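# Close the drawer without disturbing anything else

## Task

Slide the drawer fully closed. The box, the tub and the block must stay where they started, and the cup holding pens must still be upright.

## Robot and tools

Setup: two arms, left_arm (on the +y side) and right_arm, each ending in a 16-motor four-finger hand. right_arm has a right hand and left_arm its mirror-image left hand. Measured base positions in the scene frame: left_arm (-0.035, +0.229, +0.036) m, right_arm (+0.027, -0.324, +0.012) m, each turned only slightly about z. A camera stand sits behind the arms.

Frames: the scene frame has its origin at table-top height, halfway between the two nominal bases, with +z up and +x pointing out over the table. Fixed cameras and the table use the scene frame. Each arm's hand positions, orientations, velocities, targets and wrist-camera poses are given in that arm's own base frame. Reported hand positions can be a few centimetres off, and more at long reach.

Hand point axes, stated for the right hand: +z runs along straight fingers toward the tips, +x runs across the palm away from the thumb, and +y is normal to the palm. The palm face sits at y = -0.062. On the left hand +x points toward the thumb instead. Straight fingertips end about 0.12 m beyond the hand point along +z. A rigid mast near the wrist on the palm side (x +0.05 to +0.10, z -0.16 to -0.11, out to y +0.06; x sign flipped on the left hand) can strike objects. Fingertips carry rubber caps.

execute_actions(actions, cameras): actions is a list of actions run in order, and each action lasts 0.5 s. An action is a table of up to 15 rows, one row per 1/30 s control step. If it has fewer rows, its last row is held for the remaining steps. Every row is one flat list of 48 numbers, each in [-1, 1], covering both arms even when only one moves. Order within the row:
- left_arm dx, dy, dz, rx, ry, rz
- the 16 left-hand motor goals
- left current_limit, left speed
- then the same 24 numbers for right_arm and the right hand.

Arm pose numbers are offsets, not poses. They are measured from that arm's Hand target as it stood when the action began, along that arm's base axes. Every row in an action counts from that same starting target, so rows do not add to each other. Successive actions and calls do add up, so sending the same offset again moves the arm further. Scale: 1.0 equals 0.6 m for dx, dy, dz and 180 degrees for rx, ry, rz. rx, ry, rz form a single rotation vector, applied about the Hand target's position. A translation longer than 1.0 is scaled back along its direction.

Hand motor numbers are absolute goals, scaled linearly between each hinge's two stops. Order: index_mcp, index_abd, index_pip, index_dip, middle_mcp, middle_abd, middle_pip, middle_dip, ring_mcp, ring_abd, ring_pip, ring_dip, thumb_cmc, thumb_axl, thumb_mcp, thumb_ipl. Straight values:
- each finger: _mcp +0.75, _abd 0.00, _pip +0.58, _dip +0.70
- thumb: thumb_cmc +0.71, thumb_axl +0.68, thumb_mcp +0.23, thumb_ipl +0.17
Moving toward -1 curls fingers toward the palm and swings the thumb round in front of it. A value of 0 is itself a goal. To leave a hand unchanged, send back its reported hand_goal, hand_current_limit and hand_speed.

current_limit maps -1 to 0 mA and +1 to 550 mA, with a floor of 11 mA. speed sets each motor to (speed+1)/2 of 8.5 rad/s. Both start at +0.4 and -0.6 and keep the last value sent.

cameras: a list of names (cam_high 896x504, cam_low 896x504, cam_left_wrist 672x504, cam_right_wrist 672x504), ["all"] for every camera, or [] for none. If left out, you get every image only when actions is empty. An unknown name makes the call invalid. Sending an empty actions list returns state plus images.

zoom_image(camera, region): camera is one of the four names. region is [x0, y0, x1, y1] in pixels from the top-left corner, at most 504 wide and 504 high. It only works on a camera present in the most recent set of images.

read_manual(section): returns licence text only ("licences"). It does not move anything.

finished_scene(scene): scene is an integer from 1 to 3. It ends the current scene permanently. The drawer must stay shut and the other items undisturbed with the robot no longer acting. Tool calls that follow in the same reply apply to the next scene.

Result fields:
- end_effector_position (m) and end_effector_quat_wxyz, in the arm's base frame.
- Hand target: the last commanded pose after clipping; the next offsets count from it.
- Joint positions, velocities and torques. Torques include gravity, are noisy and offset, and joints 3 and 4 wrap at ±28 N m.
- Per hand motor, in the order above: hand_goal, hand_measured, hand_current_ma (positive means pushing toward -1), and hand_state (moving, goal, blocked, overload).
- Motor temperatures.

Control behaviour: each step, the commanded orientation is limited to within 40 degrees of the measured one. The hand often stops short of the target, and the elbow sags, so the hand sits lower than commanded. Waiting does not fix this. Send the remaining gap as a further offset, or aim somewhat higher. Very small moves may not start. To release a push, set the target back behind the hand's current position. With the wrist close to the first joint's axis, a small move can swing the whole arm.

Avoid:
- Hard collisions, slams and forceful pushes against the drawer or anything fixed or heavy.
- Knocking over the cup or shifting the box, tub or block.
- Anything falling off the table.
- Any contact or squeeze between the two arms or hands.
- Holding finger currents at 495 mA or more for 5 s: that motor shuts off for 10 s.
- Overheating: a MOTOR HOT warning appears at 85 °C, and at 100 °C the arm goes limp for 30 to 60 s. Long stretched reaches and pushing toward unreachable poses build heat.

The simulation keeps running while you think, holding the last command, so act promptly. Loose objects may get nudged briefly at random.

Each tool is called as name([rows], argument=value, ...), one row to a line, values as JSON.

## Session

execute_actions(actions=[])

zoom_image(camera="cam_high", region=[200, 40, 520, 240])

Scene clock: 0.00 s.
left_arm: end_effector_position=(+0.3904, -0.3365, +0.2234) hand_goal=(+0.754, +0.000, +0.576, +0.696, +0.754, +0.000, +0.576, +0.696, +0.754, +0.000, +0.576, +0.696, +0.714, +0.678, +0.226, +0.168) hand_measured=(+0.754, +0.000, +0.576, +0.696, +0.754, +0.000, +0.576, +0.696, +0.754, +0.000, +0.576, +0.696, +0.714, +0.678, +0.226, +0.168) hand_current_ma=(+0, +0, +0, +0, +0, +0, +0, +0, +0, +0, +0, +0, +0, +0, +0, +0) hand_state=(goal, goal, goal, goal, goal, goal, goal, goal, goal, goal, goal, goal, goal, goal, goal, goal) hand_current_limit=0.40 hand_speed=-0.60 end_effector_quat_wxyz=(+0.502, +0.529, +0.681, +0.059) | right_arm: end_effector_position=(+0.3728, -0.2301, +0.1644) hand_goal=(+0.754, +0.000, +0.576, +0.696, +0.754, +0.000, +0.576, +0.696, +0.754, +0.000, +0.576, +0.696, +0.714, +0.678, +0.226, +0.168) hand_measured=(+0.754, +0.000, +0.576, +0.696, +0.754, +0.000, +0.576, +0.696, +0.754, +0.000, +0.576, +0.696, +0.714, +0.678, +0.226, +0.168) hand_current_ma=(+0, +0, +0, +0, +0, +0, +0, +0, +0, +0, +0, +0, +0, +0, +0, +0) hand_state=(goal, goal, goal, goal, goal, goal, goal, goal, goal, goal, goal, goal, goal, goal, goal, goal) hand_current_limit=0.40 hand_speed=-0.60 end_effector_quat_wxyz=(-0.101, +0.295, +0.878, -0.362)
Joint positions: left_arm=[-0.994 1.303 0.739 0.008 -0.389 -1.025] | right_arm=[-0.403 1.496 1.249 -1.507 0.752 -1.253]
Joint velocities: within noise
Joint torques (N m): no reading
Motor temperatures (°C): left_arm=[30 37 35 32 28 26] | right_arm=[24 28 36 27 29 26]
Heat: left arm: hottest shoulder 37 °C; right arm: hottest elbow 36 °C.
Hand target: left_arm +0.3947, -0.3431, +0.2395; +0.517, +0.521, +0.677, +0.054 | right_arm +0.3793, -0.2328, +0.1716; -0.092, +0.299, +0.878, -0.362
camera_calibration:
cam_left_wrist: T_world_to_cam=[[-0.40505, -0.906601, 0.118363, -0.203259], [-0.912909, 0.393908, -0.106926, 0.441424], [0.0503148, -0.151365, -0.987197, 0.266165], [0, 0, 0, 1]] pos_world=[0.307258, -0.317867, 0.334015]
cam_right_wrist: T_world_to_cam=[[0.920967, -0.120382, -0.370579, -0.276148], [0.372911, -0.00337534, 0.927861, -0.359471], [-0.112949, -0.992722, 0.0417832, -0.0753061], [0, 0, 0, 1]] pos_world=[0.379869, -0.109215, 0.234351]

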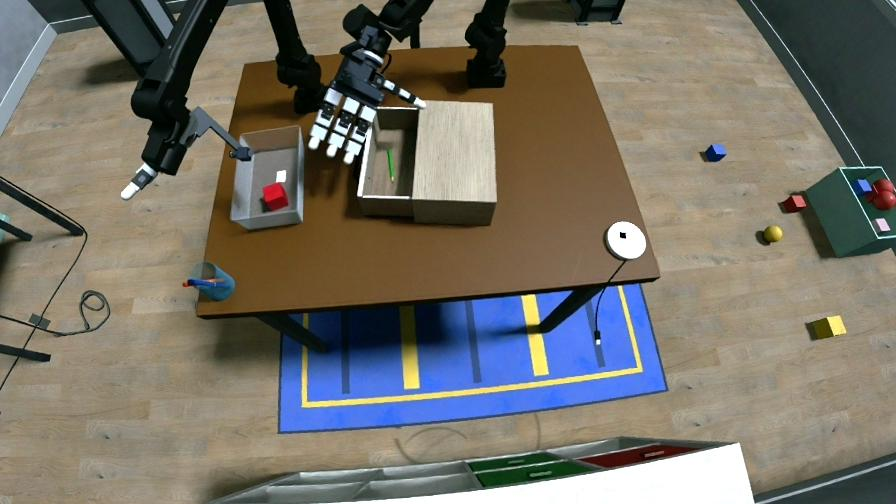

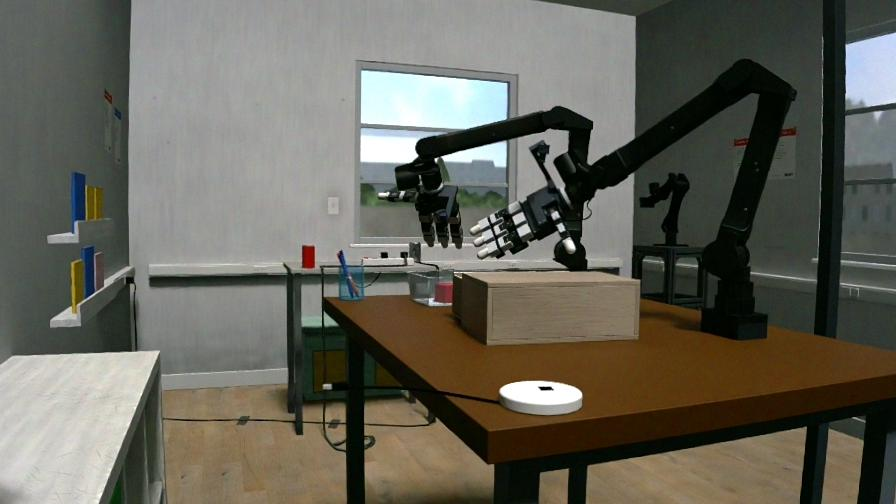

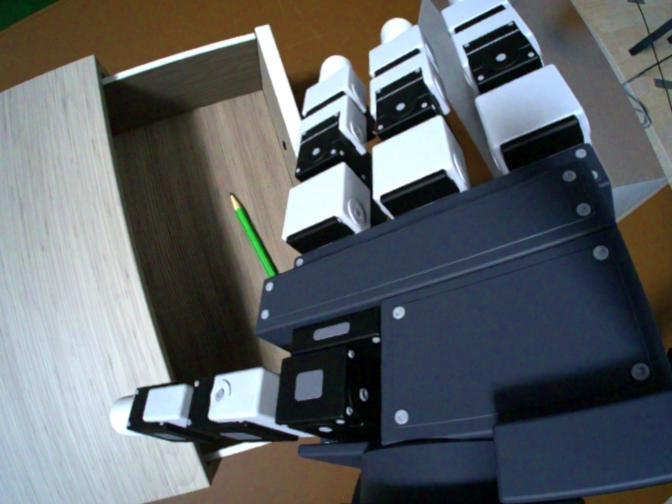

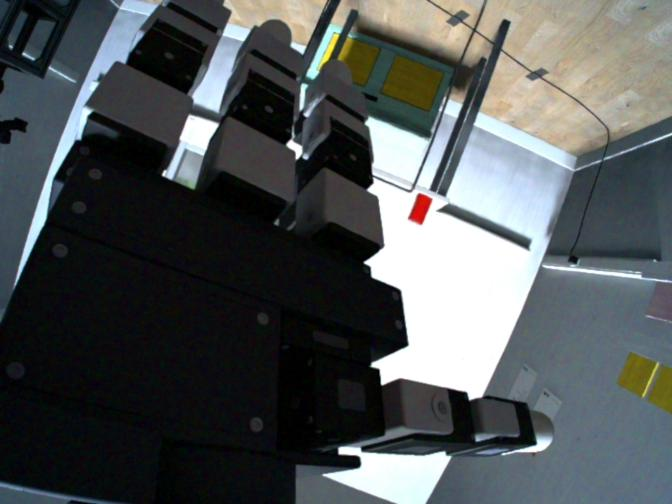

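Scaled by 1.575 from the camera's 896x504 image, which has a finer 1280x720 frame.

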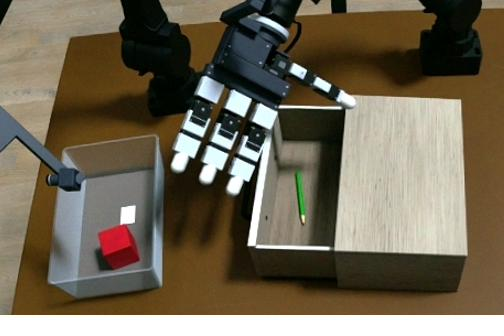

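execute_actions([
  [[0.094,0.134,0.06,0,0,0.0611,0.754,0,0.576,0.696,0.754,0,0.576,0.696,0.754,0,0.576,0.696,0.714,0.678,0.226,0.168,0.4,-0.6,0,0,0.06,0.0771,-0.0276,0.0472,0.65,0,0.576,0.696,0.65,0,0.576,0.696,0.65,0,0.576,0.696,0.714,0.678,0.226,0.168,0.5,-0.6]],
  [[0.068,0.15,0.01,0,0,0.0611,0.754,0,0.576,0.696,0.754,0,0.576,0.696,0.754,0,0.576,0.696,0.714,0.678,0.226,0.168,0.4,-0.6,0,0.05,0.1,0.0771,-0.0276,0.0472,0.65,0,0.576,0.696,0.65,0,0.576,0.696,0.65,0,0.576,0.696,0.714,0.678,0.226,0.168,0.5,-0.6]],
  [[0.038,0.16,0,0,0,0.0611,0.754,0,0.576,0.696,0.754,0,0.576,0.696,0.754,0,0.576,0.696,0.714,0.678,0.226,0.168,0.4,-0.6,-0.03,0.12,0.01,0.0771,-0.0276,0.0472,0.65,0,0.576,0.696,0.65,0,0.576,0.696,0.65,0,0.576,0.696,0.714,0.678,0.226,0.168,0.5,-0.6]],
  [[0.007,0.164,0,0,0,0.0611,0.754,0,0.576,0.696,0.754,0,0.576,0.696,0.754,0,0.576,0.696,0.714,0.678,0.226,0.168,0.4,-0.6,-0.04,0.13,0,0,0,0,0.65,0,0.576,0.696,0.65,0,0.576,0.696,0.65,0,0.576,0.696,0.714,0.678,0.226,0.168,0.5,-0.6]],
], cameras=["cam_high","cam_low"])

Scene clock: 72.83 s.
left_arm: end_effector_position=(+0.5016, +0.0263, +0.2482) hand_goal=(+0.754, +0.000, +0.576, +0.696, +0.754, +0.000, +0.576, +0.696, +0.754, +0.000, +0.576, +0.696, +0.714, +0.678, +0.226, +0.168) hand_measured=(+0.760, +0.000, +0.576, +0.696, +0.760, +0.000, +0.576, +0.696, +0.760, +0.000, +0.576, +0.696, +0.718, +0.678, +0.226, +0.168) hand_current_ma=(+26, +2, +3, +0, +27, +2, +3, +0, +31, +2, +3, +0, +22, -3, -2, -2) hand_state=(goal, goal, goal, goal, goal, goal, goal, goal, goal, goal, goal, goal, goal, goal, goal, goal) hand_current_limit=0.40 hand_speed=-0.60 end_effector_quat_wxyz=(+0.432, +0.243, +0.833, +0.246) | right_arm: end_effector_position=(+0.3386, -0.0549, +0.2765) hand_goal=(+0.650, +0.000, +0.576, +0.696, +0.650, +0.000, +0.576, +0.696, +0.650, +0.000, +0.576, +0.696, +0.714, +0.678, +0.226, +0.168) hand_measured=(+0.650, +0.000, +0.576, +0.696, +0.650, +0.000, +0.576, +0.696, +0.650, +0.000, +0.576, +0.696, +0.714, +0.678, +0.222, +0.168) hand_current_ma=(+0, +0, +0, +0, +0, +0, +0, +0, +0, +0, +0, +0, +0, +0, -4, +0) hand_state=(goal, goal, goal, goal, goal, goal, goal, goal, goal, goal, goal, goal, goal, goal, goal, goal) hand_current_limit=0.50 hand_speed=-0.60 end_effector_quat_wxyz=(+0.009, +0.090, +0.996, -0.002)
Joint positions: left_arm=[-0.242 1.229 0.762 -0.117 -0.406 -1.025] | right_arm=[-0.42 1.188 1.232 -1.595 -0.003 -1.81]
Joint torques (N m): left_arm=[-0.62 -7.88 16.65 1.74 -0.25 -0.07] | right_arm=[-0.44 -8.23 6.69 -0.05 -0.1 0.26]
Motor temperatures (°C): left_arm=[30 37 40 31 28 26] | right_arm=[24 31 42 27 30 26]
Heat: left arm: hottest elbow 40 °C; right arm: hottest elbow 42 °C.
Hand target: left_arm +0.5189, +0.0218, +0.2815; +0.459, +0.230, +0.823, +0.244 | right_arm +0.3375, -0.0528, +0.2736; +0.001, +0.094, +0.996, -0.001
Off the commanded pose: left_arm 0.038 m, 4 deg | right_arm 0.004 m, 1 deg.
Images, in order (width x height): cam_high 896x504, cam_low 896x504.

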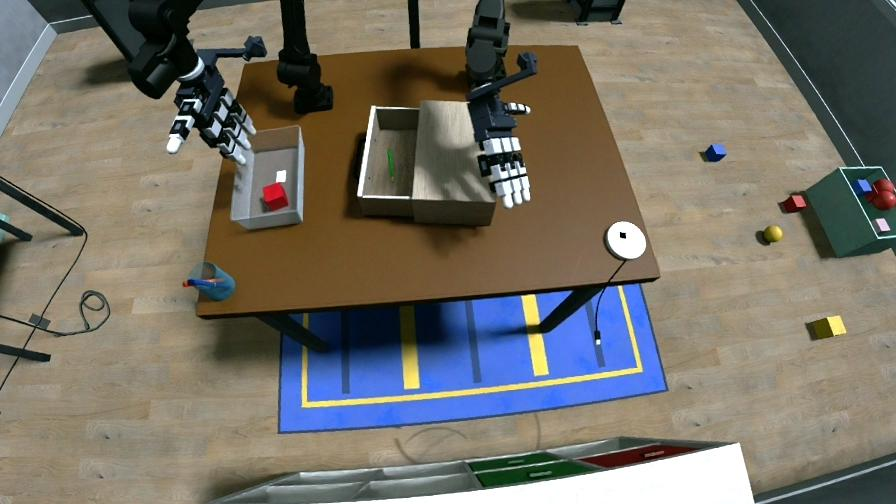

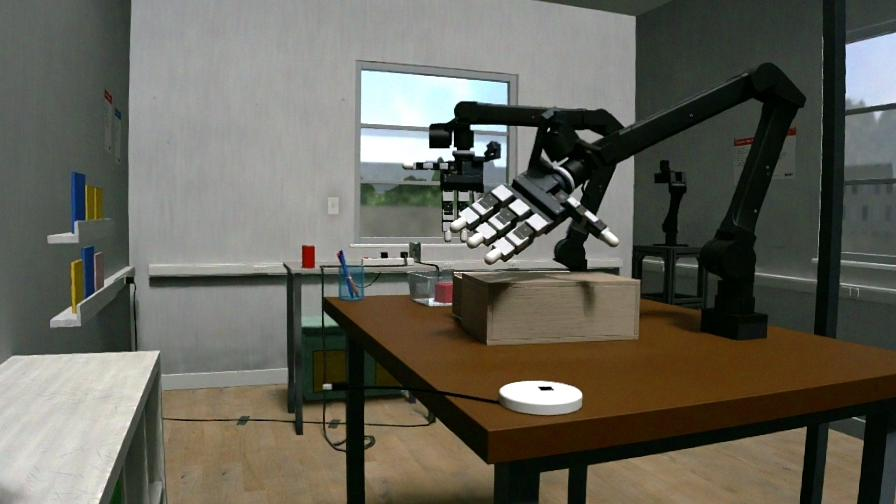

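execute_actions([
  [[-0.025,0.163,0,0,0,0.0611,0.754,0,0.576,0.696,0.754,0,0.576,0.696,0.754,0,0.576,0.696,0.714,0.678,0.226,0.168,0.4,-0.6,-0.025,0.1,0,0,0,0,0.65,0,0.576,0.696,0.65,0,0.576,0.696,0.65,0,0.576,0.696,0.714,0.678,0.226,0.168,0.5,-0.6]],
  [[-0.055,0.155,0,0,0,0.0611,0.754,0,0.576,0.696,0.754,0,0.576,0.696,0.754,0,0.576,0.696,0.714,0.678,0.226,0.168,0.4,-0.6,-0.025,0.1,-0.01,0,0,0,0.65,0,0.576,0.696,0.65,0,0.576,0.696,0.65,0,0.576,0.696,0.714,0.678,0.226,0.168,0.5,-0.6]],
  [[0,0,0,0,0,0,0.754,0,0.576,0.696,0.754,0,0.576,0.696,0.754,0,0.576,0.696,0.714,0.678,0.226,0.168,0.4,-0.6,-0.017,0.096,-0.03,0,0,0,0.65,0,0.576,0.696,0.65,0,0.576,0.696,0.65,0,0.576,0.696,0.714,0.678,0.226,0.168,0.5,-0.6]],
  [[0,0,0,0,0,0,0.754,0,0.576,0.696,0.754,0,0.576,0.696,0.754,0,0.576,0.696,0.714,0.678,0.226,0.168,0.4,-0.6,0,0,-0.08,0,0,0,0.65,0,0.576,0.696,0.65,0,0.576,0.696,0.65,0,0.576,0.696,0.714,0.678,0.226,0.168,0.5,-0.6]],
  [[0,0,0,0,0,0,0.754,0,0.576,0.696,0.754,0,0.576,0.696,0.754,0,0.576,0.696,0.714,0.678,0.226,0.168,0.4,-0.6,0,0.01,-0.062,0,0,0,0.65,0,0.576,0.696,0.65,0,0.576,0.696,0.65,0,0.576,0.696,0.714,0.678,0.226,0.168,0.5,-0.6]],
], cameras=["cam_high"])

zoom_image(camera="cam_high", region=[200, 40, 520, 240])

Scene clock: 97.33 s.
left_arm: end_effector_position=(+0.4549, +0.2105, +0.2503) hand_goal=(+0.754, +0.000, +0.576, +0.696, +0.754, +0.000, +0.576, +0.696, +0.754, +0.000, +0.576, +0.696, +0.714, +0.678, +0.226, +0.168) hand_measured=(+0.760, +0.000, +0.576, +0.696, +0.760, +0.000, +0.576, +0.696, +0.760, +0.000, +0.576, +0.696, +0.720, +0.678, +0.226, +0.168) hand_current_ma=(+27, +2, +3, +0, +29, +2, +3, +0, +33, +2, +3, +0, +23, -3, -3, -2) hand_state=(goal, goal, goal, goal, goal, goal, goal, goal, goal, goal, goal, goal, goal, goal, goal, goal) hand_current_limit=0.40 hand_speed=-0.60 end_effector_quat_wxyz=(+0.378, +0.080, +0.863, +0.324) | right_arm: end_effector_position=(+0.2946, +0.1287, +0.1681) hand_goal=(+0.650, +0.000, +0.576, +0.696, +0.650, +0.000, +0.576, +0.696, +0.650, +0.000, +0.576, +0.696, +0.714, +0.678, +0.226, +0.168) hand_measured=(+0.650, +0.000, +0.576, +0.696, +0.650, +0.000, +0.576, +0.696, +0.650, +0.000, +0.576, +0.696, +0.714, +0.678, +0.222, +0.168) hand_current_ma=(+0, +0, +0, +0, +0, +0, +0, +0, +0, +0, +0, +0, +0, +0, -4, +0) hand_state=(goal, goal, goal, goal, goal, goal, goal, goal, goal, goal, goal, goal, goal, goal, goal, goal) hand_current_limit=0.50 hand_speed=-0.60 end_effector_quat_wxyz=(+0.001, +0.092, +0.996, +0.001)
Joint positions: left_arm=[0.137 1.224 0.762 -0.119 -0.409 -1.026] | right_arm=[0.191 1.034 0.836 -1.37 -0.001 -1.197]
Joint torques (N m): left_arm=[-0.62 -7.77 16.24 1.76 -0.24 -0.09] | right_arm=[-0.44 -5.48 6.76 0.76 -0.02 0.22]
Heat: left arm: hottest elbow 44 °C; right arm: hottest elbow 41 °C.
Hand target: left_arm +0.4710, +0.2125, +0.2814; +0.404, +0.069, +0.852, +0.327 | right_arm +0.2972, +0.1307, +0.1643; +0.001, +0.094, +0.996, -0.001
Off the commanded pose: left_arm 0.035 m, 3 deg | right_arm 0.005 m, 0 deg.
Images, in order (width x height): cam_high 896x504.

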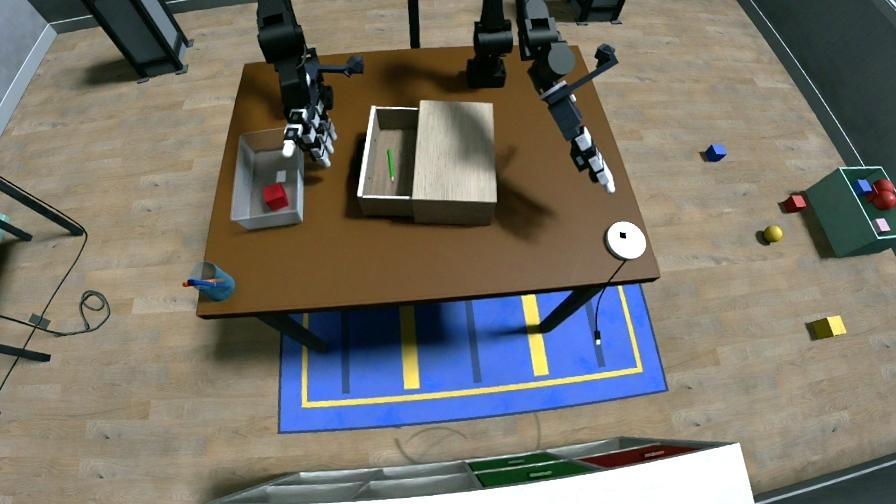

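Scaled by 1.575 from the camera's 896x504 image, which has a finer 1280x720 frame.

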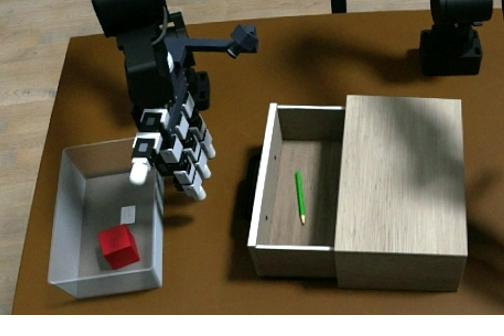

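execute_actions([
  [[0,0,0,0,0,0,0.754,0,0.576,0.696,0.754,0,0.576,0.696,0.754,0,0.576,0.696,0.714,0.678,0.226,0.168,0.4,-0.6,0.009,0.045,-0.006,0,0,0,0.65,0,0.576,0.696,0.65,0,0.576,0.696,0.65,0,0.576,0.696,0.714,0.678,0.226,0.168,0.5,-0.6]],
  [[0,0,0,0,0,0,0.754,0,0.576,0.696,0.754,0,0.576,0.696,0.754,0,0.576,0.696,0.714,0.678,0.226,0.168,0.4,-0.6,0.009,0.045,0,0,0,0,0.65,0,0.576,0.696,0.65,0,0.576,0.696,0.65,0,0.576,0.696,0.714,0.678,0.226,0.168,0.5,-0.6]],
  [[0,0,0,0,0,0,0.754,0,0.576,0.696,0.754,0,0.576,0.696,0.754,0,0.576,0.696,0.714,0.678,0.226,0.168,0.4,-0.6,0.008,0.04,0.006,0,0,0,0.65,0,0.576,0.696,0.65,0,0.576,0.696,0.65,0,0.576,0.696,0.714,0.678,0.226,0.168,0.5,-0.6]],
  [[0,0,0,0,0,0,0.754,0,0.576,0.696,0.754,0,0.576,0.696,0.754,0,0.576,0.696,0.714,0.678,0.226,0.168,0.4,-0.6,0.008,0.04,0.006,0,0,0,0.65,0,0.576,0.696,0.65,0,0.576,0.696,0.65,0,0.576,0.696,0.714,0.678,0.226,0.168,0.5,-0.6]],
  [[0,0,0,0,0,0,0.754,0,0.576,0.696,0.754,0,0.576,0.696,0.754,0,0.576,0.696,0.714,0.678,0.226,0.168,0.4,-0.6,0.008,0.04,0.006,0,0,0,0.65,0,0.576,0.696,0.65,0,0.576,0.696,0.65,0,0.576,0.696,0.714,0.678,0.226,0.168,0.5,-0.6]],
  [[0,0,0,0,0,0,0.754,0,0.576,0.696,0.754,0,0.576,0.696,0.754,0,0.576,0.696,0.714,0.678,0.226,0.168,0.4,-0.6,0.008,0.04,0.006,0,0,0,0.65,0,0.576,0.696,0.65,0,0.576,0.696,0.65,0,0.576,0.696,0.714,0.678,0.226,0.168,0.5,-0.6]],
], cameras=["cam_high"])

zoom_image(camera="cam_high", region=[340, 60, 540, 240])

Scene clock: 114.93 s.
left_arm: end_effector_position=(+0.4549, +0.2105, +0.2503) hand_goal=(+0.754, +0.000, +0.576, +0.696, +0.754, +0.000, +0.576, +0.696, +0.754, +0.000, +0.576, +0.696, +0.714, +0.678, +0.226, +0.168) hand_measured=(+0.760, +0.000, +0.576, +0.696, +0.760, +0.000, +0.576, +0.696, +0.760, +0.000, +0.576, +0.696, +0.720, +0.678, +0.226, +0.168) hand_current_ma=(+27, +2, +3, +0, +29, +2, +3, +0, +33, +2, +3, +0, +23, -3, -3, -2) hand_state=(goal, goal, goal, goal, goal, goal, goal, goal, goal, goal, goal, goal, goal, goal, goal, goal) hand_current_limit=0.40 hand_speed=-0.60 end_effector_quat_wxyz=(+0.378, +0.080, +0.863, +0.324) | right_arm: end_effector_position=(+0.3084, +0.2624, +0.1526) hand_goal=(+0.650, +0.000, +0.576, +0.696, +0.650, +0.000, +0.576, +0.696, +0.650, +0.000, +0.576, +0.696, +0.714, +0.678, +0.226, +0.168) hand_measured=(+0.680, -0.002, +0.592, +0.702, +0.684, -0.006, +0.594, +0.704, +0.650, +0.000, +0.576, +0.696, +0.714, +0.678, +0.222, +0.168) hand_current_ma=(+60, -2, +24, +5, +75, -4, +27, +8, +0, +0, +0, +0, +0, +0, -4, +0) hand_state=(blocked, goal, goal, goal, blocked, goal, goal, goal, goal, goal, goal, goal, goal, goal, goal, goal) hand_current_limit=0.50 hand_speed=-0.60 end_effector_quat_wxyz=(-0.020, +0.093, +0.995, -0.021)
Joint positions: left_arm=[0.137 1.224 0.762 -0.119 -0.409 -1.026] | right_arm=[0.601 1.27 0.984 -1.342 0.008 -0.784]
Joint torques (N m): left_arm=[-0.62 -7.82 16.24 1.76 -0.24 -0.08] | right_arm=[-0.26 -9.35 11.03 0.57 -0.35 0.25]
Motor temperatures (°C): left_arm=[30 37 45 31 28 26] | right_arm=[24 30 43 26 30 26]
Heat: left arm: hottest elbow 45 °C; right arm: hottest elbow 43 °C.
Hand target: left_arm +0.4710, +0.2125, +0.2814; +0.404, +0.069, +0.852, +0.327 | right_arm +0.3272, +0.2807, +0.1753; +0.001, +0.094, +0.996, +0.000
Off the commanded pose: left_arm 0.035 m, 3 deg | right_arm 0.035 m, 3 deg.
Images, in order (width x height): cam_high 896x504.

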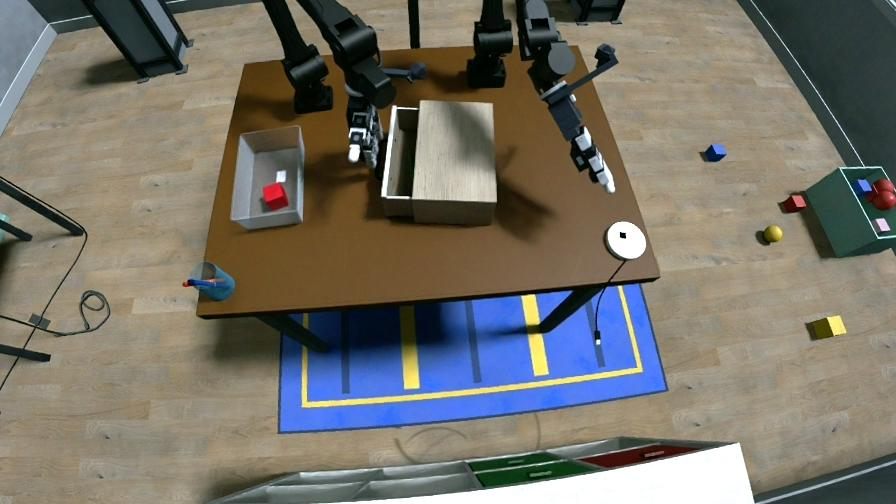

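Scaled by 2.520 from the camera's 896x504 image, which has a finer 1280x720 frame.

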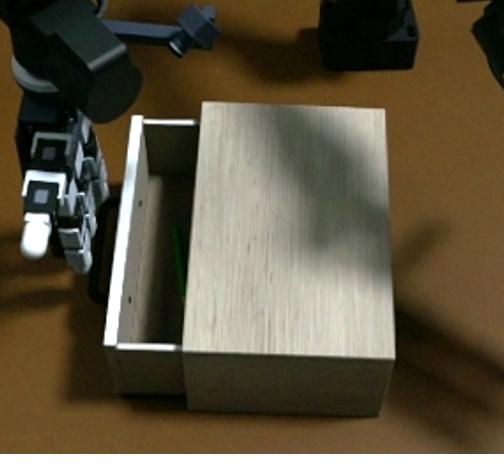

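execute_actions([
  [[0,0,0,0,0,0,0.754,0,0.576,0.696,0.754,0,0.576,0.696,0.754,0,0.576,0.696,0.714,0.678,0.226,0.168,0.4,-0.6,0.006,0.036,0.004,0,0,0,0.65,0,0.576,0.696,0.65,0,0.576,0.696,0.65,0,0.576,0.696,0.714,0.678,0.226,0.168,0.5,-0.6]],
  [[0,0,0,0,0,0,0.754,0,0.576,0.696,0.754,0,0.576,0.696,0.754,0,0.576,0.696,0.714,0.678,0.226,0.168,0.4,-0.6,0.006,0.036,0.004,0,0,0,0.65,0,0.576,0.696,0.65,0,0.576,0.696,0.65,0,0.576,0.696,0.714,0.678,0.226,0.168,0.5,-0.6]],
  [[0,0,0,0,0,0,0.754,0,0.576,0.696,0.754,0,0.576,0.696,0.754,0,0.576,0.696,0.714,0.678,0.226,0.168,0.4,-0.6,0.006,0.03,0.003,0,0,0,0.65,0,0.576,0.696,0.65,0,0.576,0.696,0.65,0,0.576,0.696,0.714,0.678,0.226,0.168,0.5,-0.6]],
], cameras=["cam_high"])

zoom_image(camera="cam_high", region=[340, 60, 540, 240])

Scene clock: 124.80 s.
left_arm: end_effector_position=(+0.4549, +0.2105, +0.2503) hand_goal=(+0.754, +0.000, +0.576, +0.696, +0.754, +0.000, +0.576, +0.696, +0.754, +0.000, +0.576, +0.696, +0.714, +0.678, +0.226, +0.168) hand_measured=(+0.760, +0.000, +0.576, +0.696, +0.760, +0.000, +0.576, +0.696, +0.760, +0.000, +0.576, +0.696, +0.720, +0.678, +0.226, +0.168) hand_current_ma=(+27, +2, +3, +0, +29, +2, +3, +0, +33, +2, +3, +0, +23, -3, -3, -2) hand_state=(goal, goal, goal, goal, goal, goal, goal, goal, goal, goal, goal, goal, goal, goal, goal, goal) hand_current_limit=0.40 hand_speed=-0.60 end_effector_quat_wxyz=(+0.378, +0.080, +0.863, +0.324) | right_arm: end_effector_position=(+0.3203, +0.3207, +0.1578) hand_goal=(+0.650, +0.000, +0.576, +0.696, +0.650, +0.000, +0.576, +0.696, +0.650, +0.000, +0.576, +0.696, +0.714, +0.678, +0.226, +0.168) hand_measured=(+0.680, -0.004, +0.592, +0.702, +0.686, -0.006, +0.594, +0.704, +0.652, -0.002, +0.578, +0.696, +0.714, +0.678, +0.222, +0.168) hand_current_ma=(+60, -3, +25, +5, +76, -4, +28, +10, +2, -2, +1, +0, +0, +0, -4, +0) hand_state=(blocked, goal, goal, goal, blocked, goal, goal, goal, goal, goal, goal, goal, goal, goal, goal, goal) hand_current_limit=0.50 hand_speed=-0.60 end_effector_quat_wxyz=(-0.019, +0.092, +0.995, -0.025)
Joint positions: left_arm=[0.137 1.224 0.762 -0.119 -0.409 -1.026] | right_arm=[0.712 1.388 1.109 -1.354 0.007 -0.675]
Joint torques (N m): left_arm=[-0.62 -7.82 16.25 1.74 -0.24 -0.09] | right_arm=[-0.21 -11.63 11.18 0.44 -0.29 0.18]
Heat: left arm: hottest elbow 46 °C; right arm: hottest elbow 44 °C.
Hand target: left_arm +0.4710, +0.2125, +0.2814; +0.404, +0.069, +0.852, +0.327 | right_arm +0.3381, +0.3419, +0.1816; +0.001, +0.094, +0.996, -0.001
Off the commanded pose: left_arm 0.035 m, 3 deg | right_arm 0.036 m, 4 deg.
Images, in order (width x height): cam_high 896x504.

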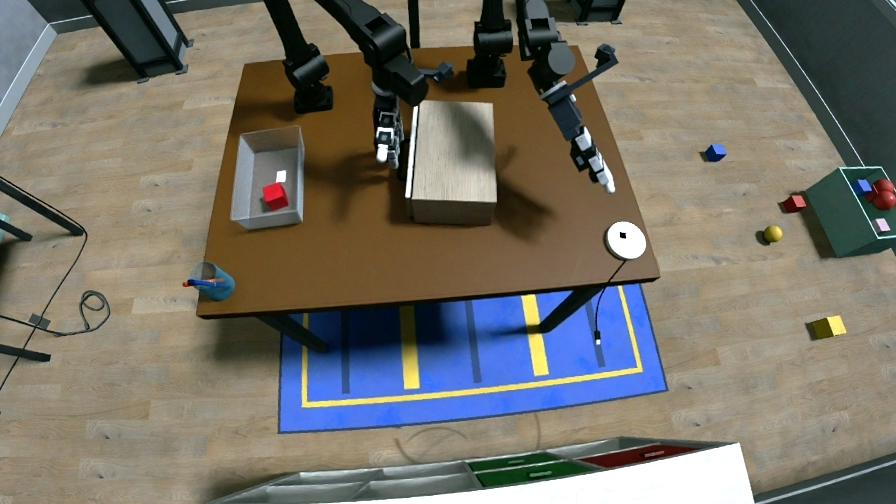

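Scaled by 2.520 from the camera's 896x504 image, which has a finer 1280x720 frame.

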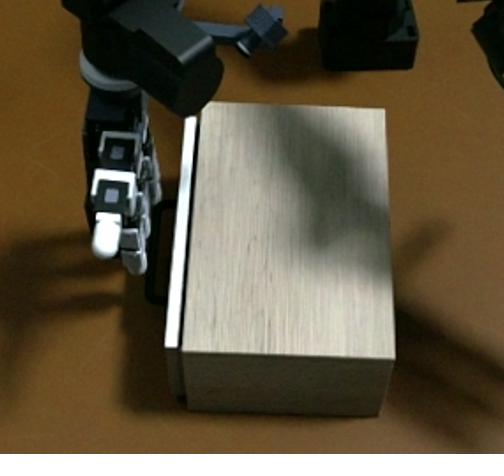

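execute_actions([
  [[0,0,0,0,0,0,0.754,0,0.576,0.696,0.754,0,0.576,0.696,0.754,0,0.576,0.696,0.714,0.678,0.226,0.168,0.4,-0.6,0.003,0.018,0.002,0,0,0,0.65,0,0.576,0.696,0.65,0,0.576,0.696,0.65,0,0.576,0.696,0.714,0.678,0.226,0.168,0.5,-0.6]],
  [[0,0,0,0,0,0,0.754,0,0.576,0.696,0.754,0,0.576,0.696,0.754,0,0.576,0.696,0.714,0.678,0.226,0.168,0.4,-0.6,0.002,0.012,0.001,0,0,0,0.65,0,0.576,0.696,0.65,0,0.576,0.696,0.65,0,0.576,0.696,0.714,0.678,0.226,0.168,0.5,-0.6]],
], cameras=["cam_high"])

zoom_image(camera="cam_high", region=[340, 60, 540, 240])

Scene clock: 130.03 s.
left_arm: end_effector_position=(+0.4549, +0.2105, +0.2503) hand_goal=(+0.754, +0.000, +0.576, +0.696, +0.754, +0.000, +0.576, +0.696, +0.754, +0.000, +0.576, +0.696, +0.714, +0.678, +0.226, +0.168) hand_measured=(+0.760, +0.000, +0.576, +0.696, +0.760, +0.000, +0.576, +0.696, +0.760, +0.000, +0.576, +0.696, +0.720, +0.678, +0.226, +0.168) hand_current_ma=(+27, +2, +3, +0, +29, +2, +3, +0, +33, +2, +3, +0, +23, -3, -3, -2) hand_state=(goal, goal, goal, goal, goal, goal, goal, goal, goal, goal, goal, goal, goal, goal, goal, goal) hand_current_limit=0.40 hand_speed=-0.60 end_effector_quat_wxyz=(+0.378, +0.080, +0.863, +0.324) | right_arm: end_effector_position=(+0.3241, +0.3377, +0.1601) hand_goal=(+0.650, +0.000, +0.576, +0.696, +0.650, +0.000, +0.576, +0.696, +0.650, +0.000, +0.576, +0.696, +0.714, +0.678, +0.226, +0.168) hand_measured=(+0.680, -0.004, +0.592, +0.702, +0.686, -0.006, +0.594, +0.704, +0.656, -0.006, +0.578, +0.696, +0.714, +0.678, +0.222, +0.168) hand_current_ma=(+60, -3, +25, +5, +76, -4, +28, +10, +6, -5, +2, +0, +0, +0, -4, +0) hand_state=(blocked, goal, goal, goal, blocked, goal, goal, goal, goal, goal, goal, goal, goal, goal, goal, goal) hand_current_limit=0.50 hand_speed=-0.60 end_effector_quat_wxyz=(-0.018, +0.092, +0.995, -0.025)
Joint positions: left_arm=[0.137 1.224 0.762 -0.119 -0.409 -1.026] | right_arm=[0.739 1.423 1.15 -1.36 0.007 -0.647]
Joint torques (N m): left_arm=[-0.62 -7.77 16.24 1.74 -0.24 -0.09] | right_arm=[-0.21 -11.75 11.22 0.51 -0.3 0.26]
Heat: left arm: hottest elbow 46 °C; right arm: hottest elbow 45 °C.
Hand target: left_arm +0.4710, +0.2125, +0.2814; +0.404, +0.069, +0.852, +0.327 | right_arm +0.3410, +0.3600, +0.1837; +0.001, +0.094, +0.996, -0.001
Off the commanded pose: left_arm 0.035 m, 3 deg | right_arm 0.036 m, 4 deg.
Images, in order (width x height): cam_high 896x504.

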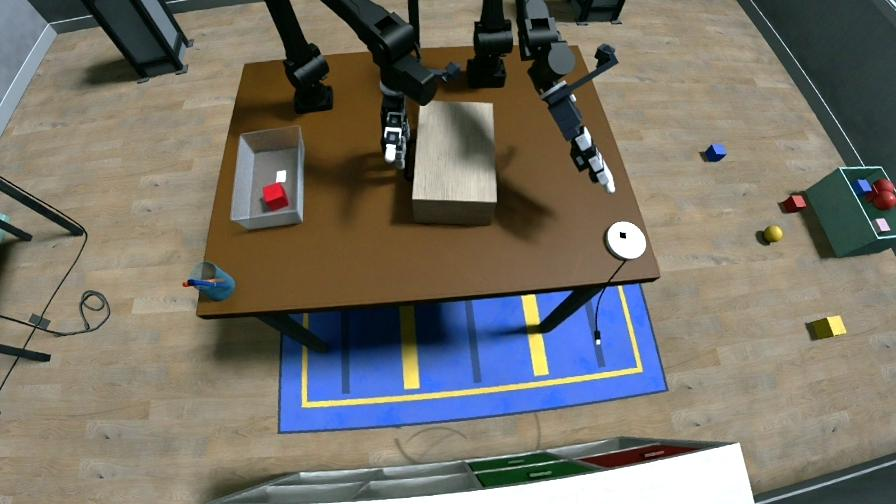

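Scaled by 2.520 from the camera's 896x504 image, which has a finer 1280x720 frame.

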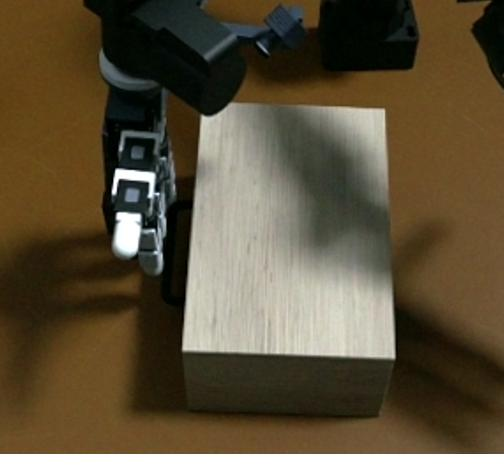

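execute_actions([
  [[0,0,0,0,0,0,0.754,0,0.576,0.696,0.754,0,0.576,0.696,0.754,0,0.576,0.696,0.714,0.678,0.226,0.168,0.4,-0.6,0.001,0.007,0.001,0,0,0,0.65,0,0.576,0.696,0.65,0,0.576,0.696,0.65,0,0.576,0.696,0.714,0.678,0.226,0.168,0.5,-0.6]],
], cameras=["cam_high"])

zoom_image(camera="cam_high", region=[340, 60, 540, 240])

Scene clock: 134.33 s.
left_arm: end_effector_position=(+0.4549, +0.2105, +0.2503) hand_goal=(+0.754, +0.000, +0.576, +0.696, +0.754, +0.000, +0.576, +0.696, +0.754, +0.000, +0.576, +0.696, +0.714, +0.678, +0.226, +0.168) hand_measured=(+0.760, +0.000, +0.576, +0.696, +0.760, +0.000, +0.576, +0.696, +0.760, +0.000, +0.576, +0.696, +0.720, +0.678, +0.226, +0.168) hand_current_ma=(+27, +2, +3, +0, +29, +2, +3, +0, +33, +2, +3, +0, +23, -3, -3, -2) hand_state=(goal, goal, goal, goal, goal, goal, goal, goal, goal, goal, goal, goal, goal, goal, goal, goal) hand_current_limit=0.40 hand_speed=-0.60 end_effector_quat_wxyz=(+0.378, +0.080, +0.863, +0.324) | right_arm: end_effector_position=(+0.3250, +0.3389, +0.1598) hand_goal=(+0.650, +0.000, +0.576, +0.696, +0.650, +0.000, +0.576, +0.696, +0.650, +0.000, +0.576, +0.696, +0.714, +0.678, +0.226, +0.168) hand_measured=(+0.680, -0.004, +0.592, +0.702, +0.686, -0.006, +0.594, +0.704, +0.658, -0.006, +0.580, +0.698, +0.714, +0.678, +0.222, +0.168) hand_current_ma=(+60, -3, +25, +6, +76, -4, +28, +10, +10, -6, +4, +1, +0, +0, -4, +0) hand_state=(blocked, goal, goal, goal, blocked, goal, goal, goal, goal, goal, goal, goal, goal, goal, goal, goal) hand_current_limit=0.50 hand_speed=-0.60 end_effector_quat_wxyz=(-0.020, +0.095, +0.995, -0.027)
Joint positions: left_arm=[0.137 1.224 0.762 -0.119 -0.409 -1.026] | right_arm=[0.741 1.429 1.157 -1.365 0.007 -0.639]
Joint torques (N m): left_arm=[-0.56 -7.77 16.24 1.77 -0.24 -0.08] | right_arm=[0.15 -12.16 11.6 0.72 -0.32 0.26]
Heat: left arm: hottest elbow 47 °C; right arm: hottest elbow 47 °C.
Hand target: left_arm +0.4710, +0.2125, +0.2814; +0.404, +0.069, +0.852, +0.327 | right_arm +0.3416, +0.3641, +0.1842; +0.001, +0.094, +0.996, +0.000
Off the commanded pose: left_arm 0.035 m, 3 deg | right_arm 0.039 m, 4 deg.
Images, in order (width x height): cam_high 896x504.

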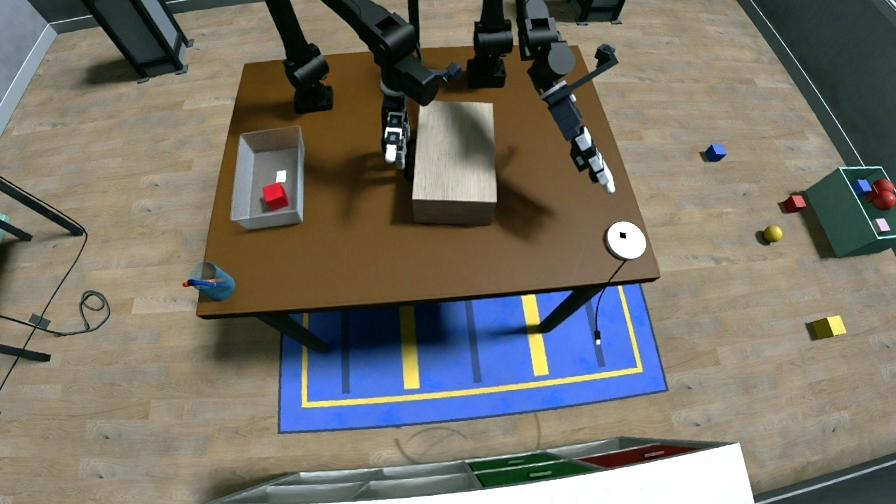

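Scaled by 2.520 from the camera's 896x504 image, which has a finer 1280x720 frame.

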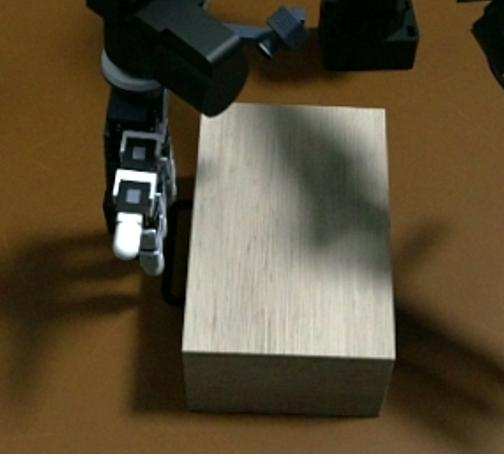

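execute_actions([
  [[0,0,0,0,0,0,0.754,0,0.576,0.696,0.754,0,0.576,0.696,0.754,0,0.576,0.696,0.714,0.678,0.226,0.168,0.4,-0.6,-0.006,-0.04,0,0,0,0,0.65,0,0.576,0.696,0.65,0,0.576,0.696,0.65,0,0.576,0.696,0.714,0.678,0.226,0.168,0.5,-0.6]],
  [[0,0,0,0,0,0,0.754,0,0.576,0.696,0.754,0,0.576,0.696,0.754,0,0.576,0.696,0.714,0.678,0.226,0.168,0.4,-0.6,-0.006,-0.045,0,0,0,0,0.65,0,0.576,0.696,0.65,0,0.576,0.696,0.65,0,0.576,0.696,0.714,0.678,0.226,0.168,0.5,-0.6]],
], cameras=["cam_high"])

zoom_image(camera="cam_high", region=[340, 60, 540, 240])

Scene clock: 139.93 s.
left_arm: end_effector_position=(+0.4549, +0.2105, +0.2503) hand_goal=(+0.754, +0.000, +0.576, +0.696, +0.754, +0.000, +0.576, +0.696, +0.754, +0.000, +0.576, +0.696, +0.714, +0.678, +0.226, +0.168) hand_measured=(+0.760, +0.000, +0.576, +0.696, +0.760, +0.000, +0.576, +0.696, +0.760, +0.000, +0.576, +0.696, +0.720, +0.678, +0.226, +0.168) hand_current_ma=(+27, +2, +3, +0, +29, +2, +3, +0, +33, +2, +3, +0, +23, -3, -3, -2) hand_state=(goal, goal, goal, goal, goal, goal, goal, goal, goal, goal, goal, goal, goal, goal, goal, goal) hand_current_limit=0.40 hand_speed=-0.60 end_effector_quat_wxyz=(+0.378, +0.080, +0.863, +0.324) | right_arm: end_effector_position=(+0.3344, +0.3135, +0.1829) hand_goal=(+0.650, +0.000, +0.576, +0.696, +0.650, +0.000, +0.576, +0.696, +0.650, +0.000, +0.576, +0.696, +0.714, +0.678, +0.226, +0.168) hand_measured=(+0.652, -0.004, +0.580, +0.698, +0.652, -0.004, +0.578, +0.698, +0.652, -0.002, +0.578, +0.698, +0.714, +0.678, +0.222, +0.168) hand_current_ma=(+2, -2, +2, +2, +2, -2, +2, +2, +1, -2, +2, +1, +0, +0, -4, +0) hand_state=(goal, goal, goal, goal, goal, goal, goal, goal, goal, goal, goal, goal, goal, goal, goal, goal) hand_current_limit=0.50 hand_speed=-0.60 end_effector_quat_wxyz=(-0.002, +0.099, +0.995, -0.005)
Joint positions: left_arm=[0.137 1.224 0.762 -0.119 -0.409 -1.026] | right_arm=[0.675 1.355 1.135 -1.361 0.005 -0.697]
Joint torques (N m): left_arm=[-0.56 -7.82 16.24 1.74 -0.24 -0.09] | right_arm=[-1.2 -12.69 6.5 0.72 -0.16 -0.02]
Motor temperatures (°C): left_arm=[30 37 47 31 28 26] | right_arm=[24 30 48 26 30 26]
Heat: left arm: hottest elbow 47 °C; right arm: hottest elbow 48 °C.
Hand target: left_arm +0.4710, +0.2125, +0.2814; +0.404, +0.069, +0.852, +0.327 | right_arm +0.3344, +0.3131, +0.1842; +0.001, +0.094, +0.996, -0.001
Off the commanded pose: left_arm 0.035 m, 3 deg | right_arm 0.001 m, 1 deg.
Images, in order (width x height): cam_high 896x504.

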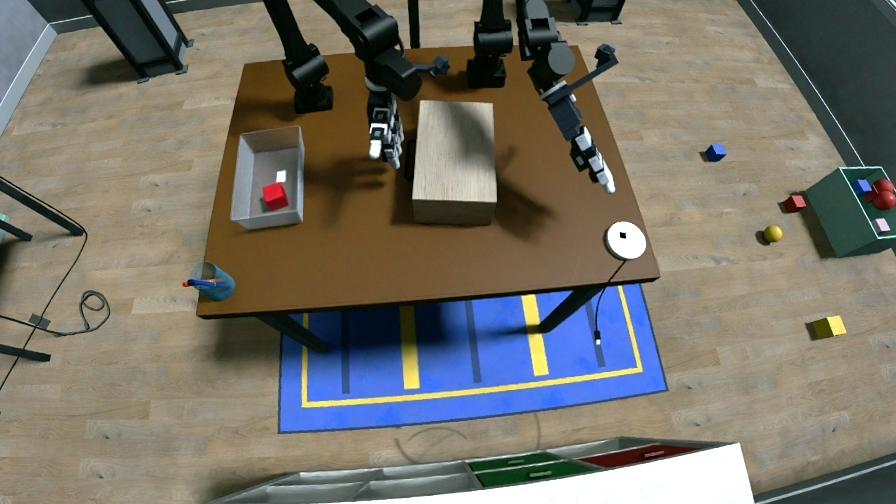

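Scaled by 2.520 from the camera's 896x504 image, which has a finer 1280x720 frame.

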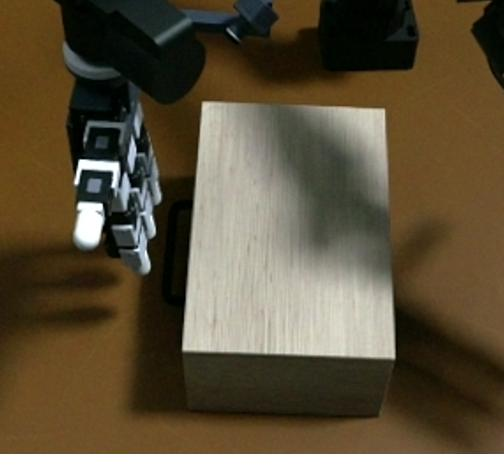

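finished_scene(scene=3)

The scene is finished: the task was done.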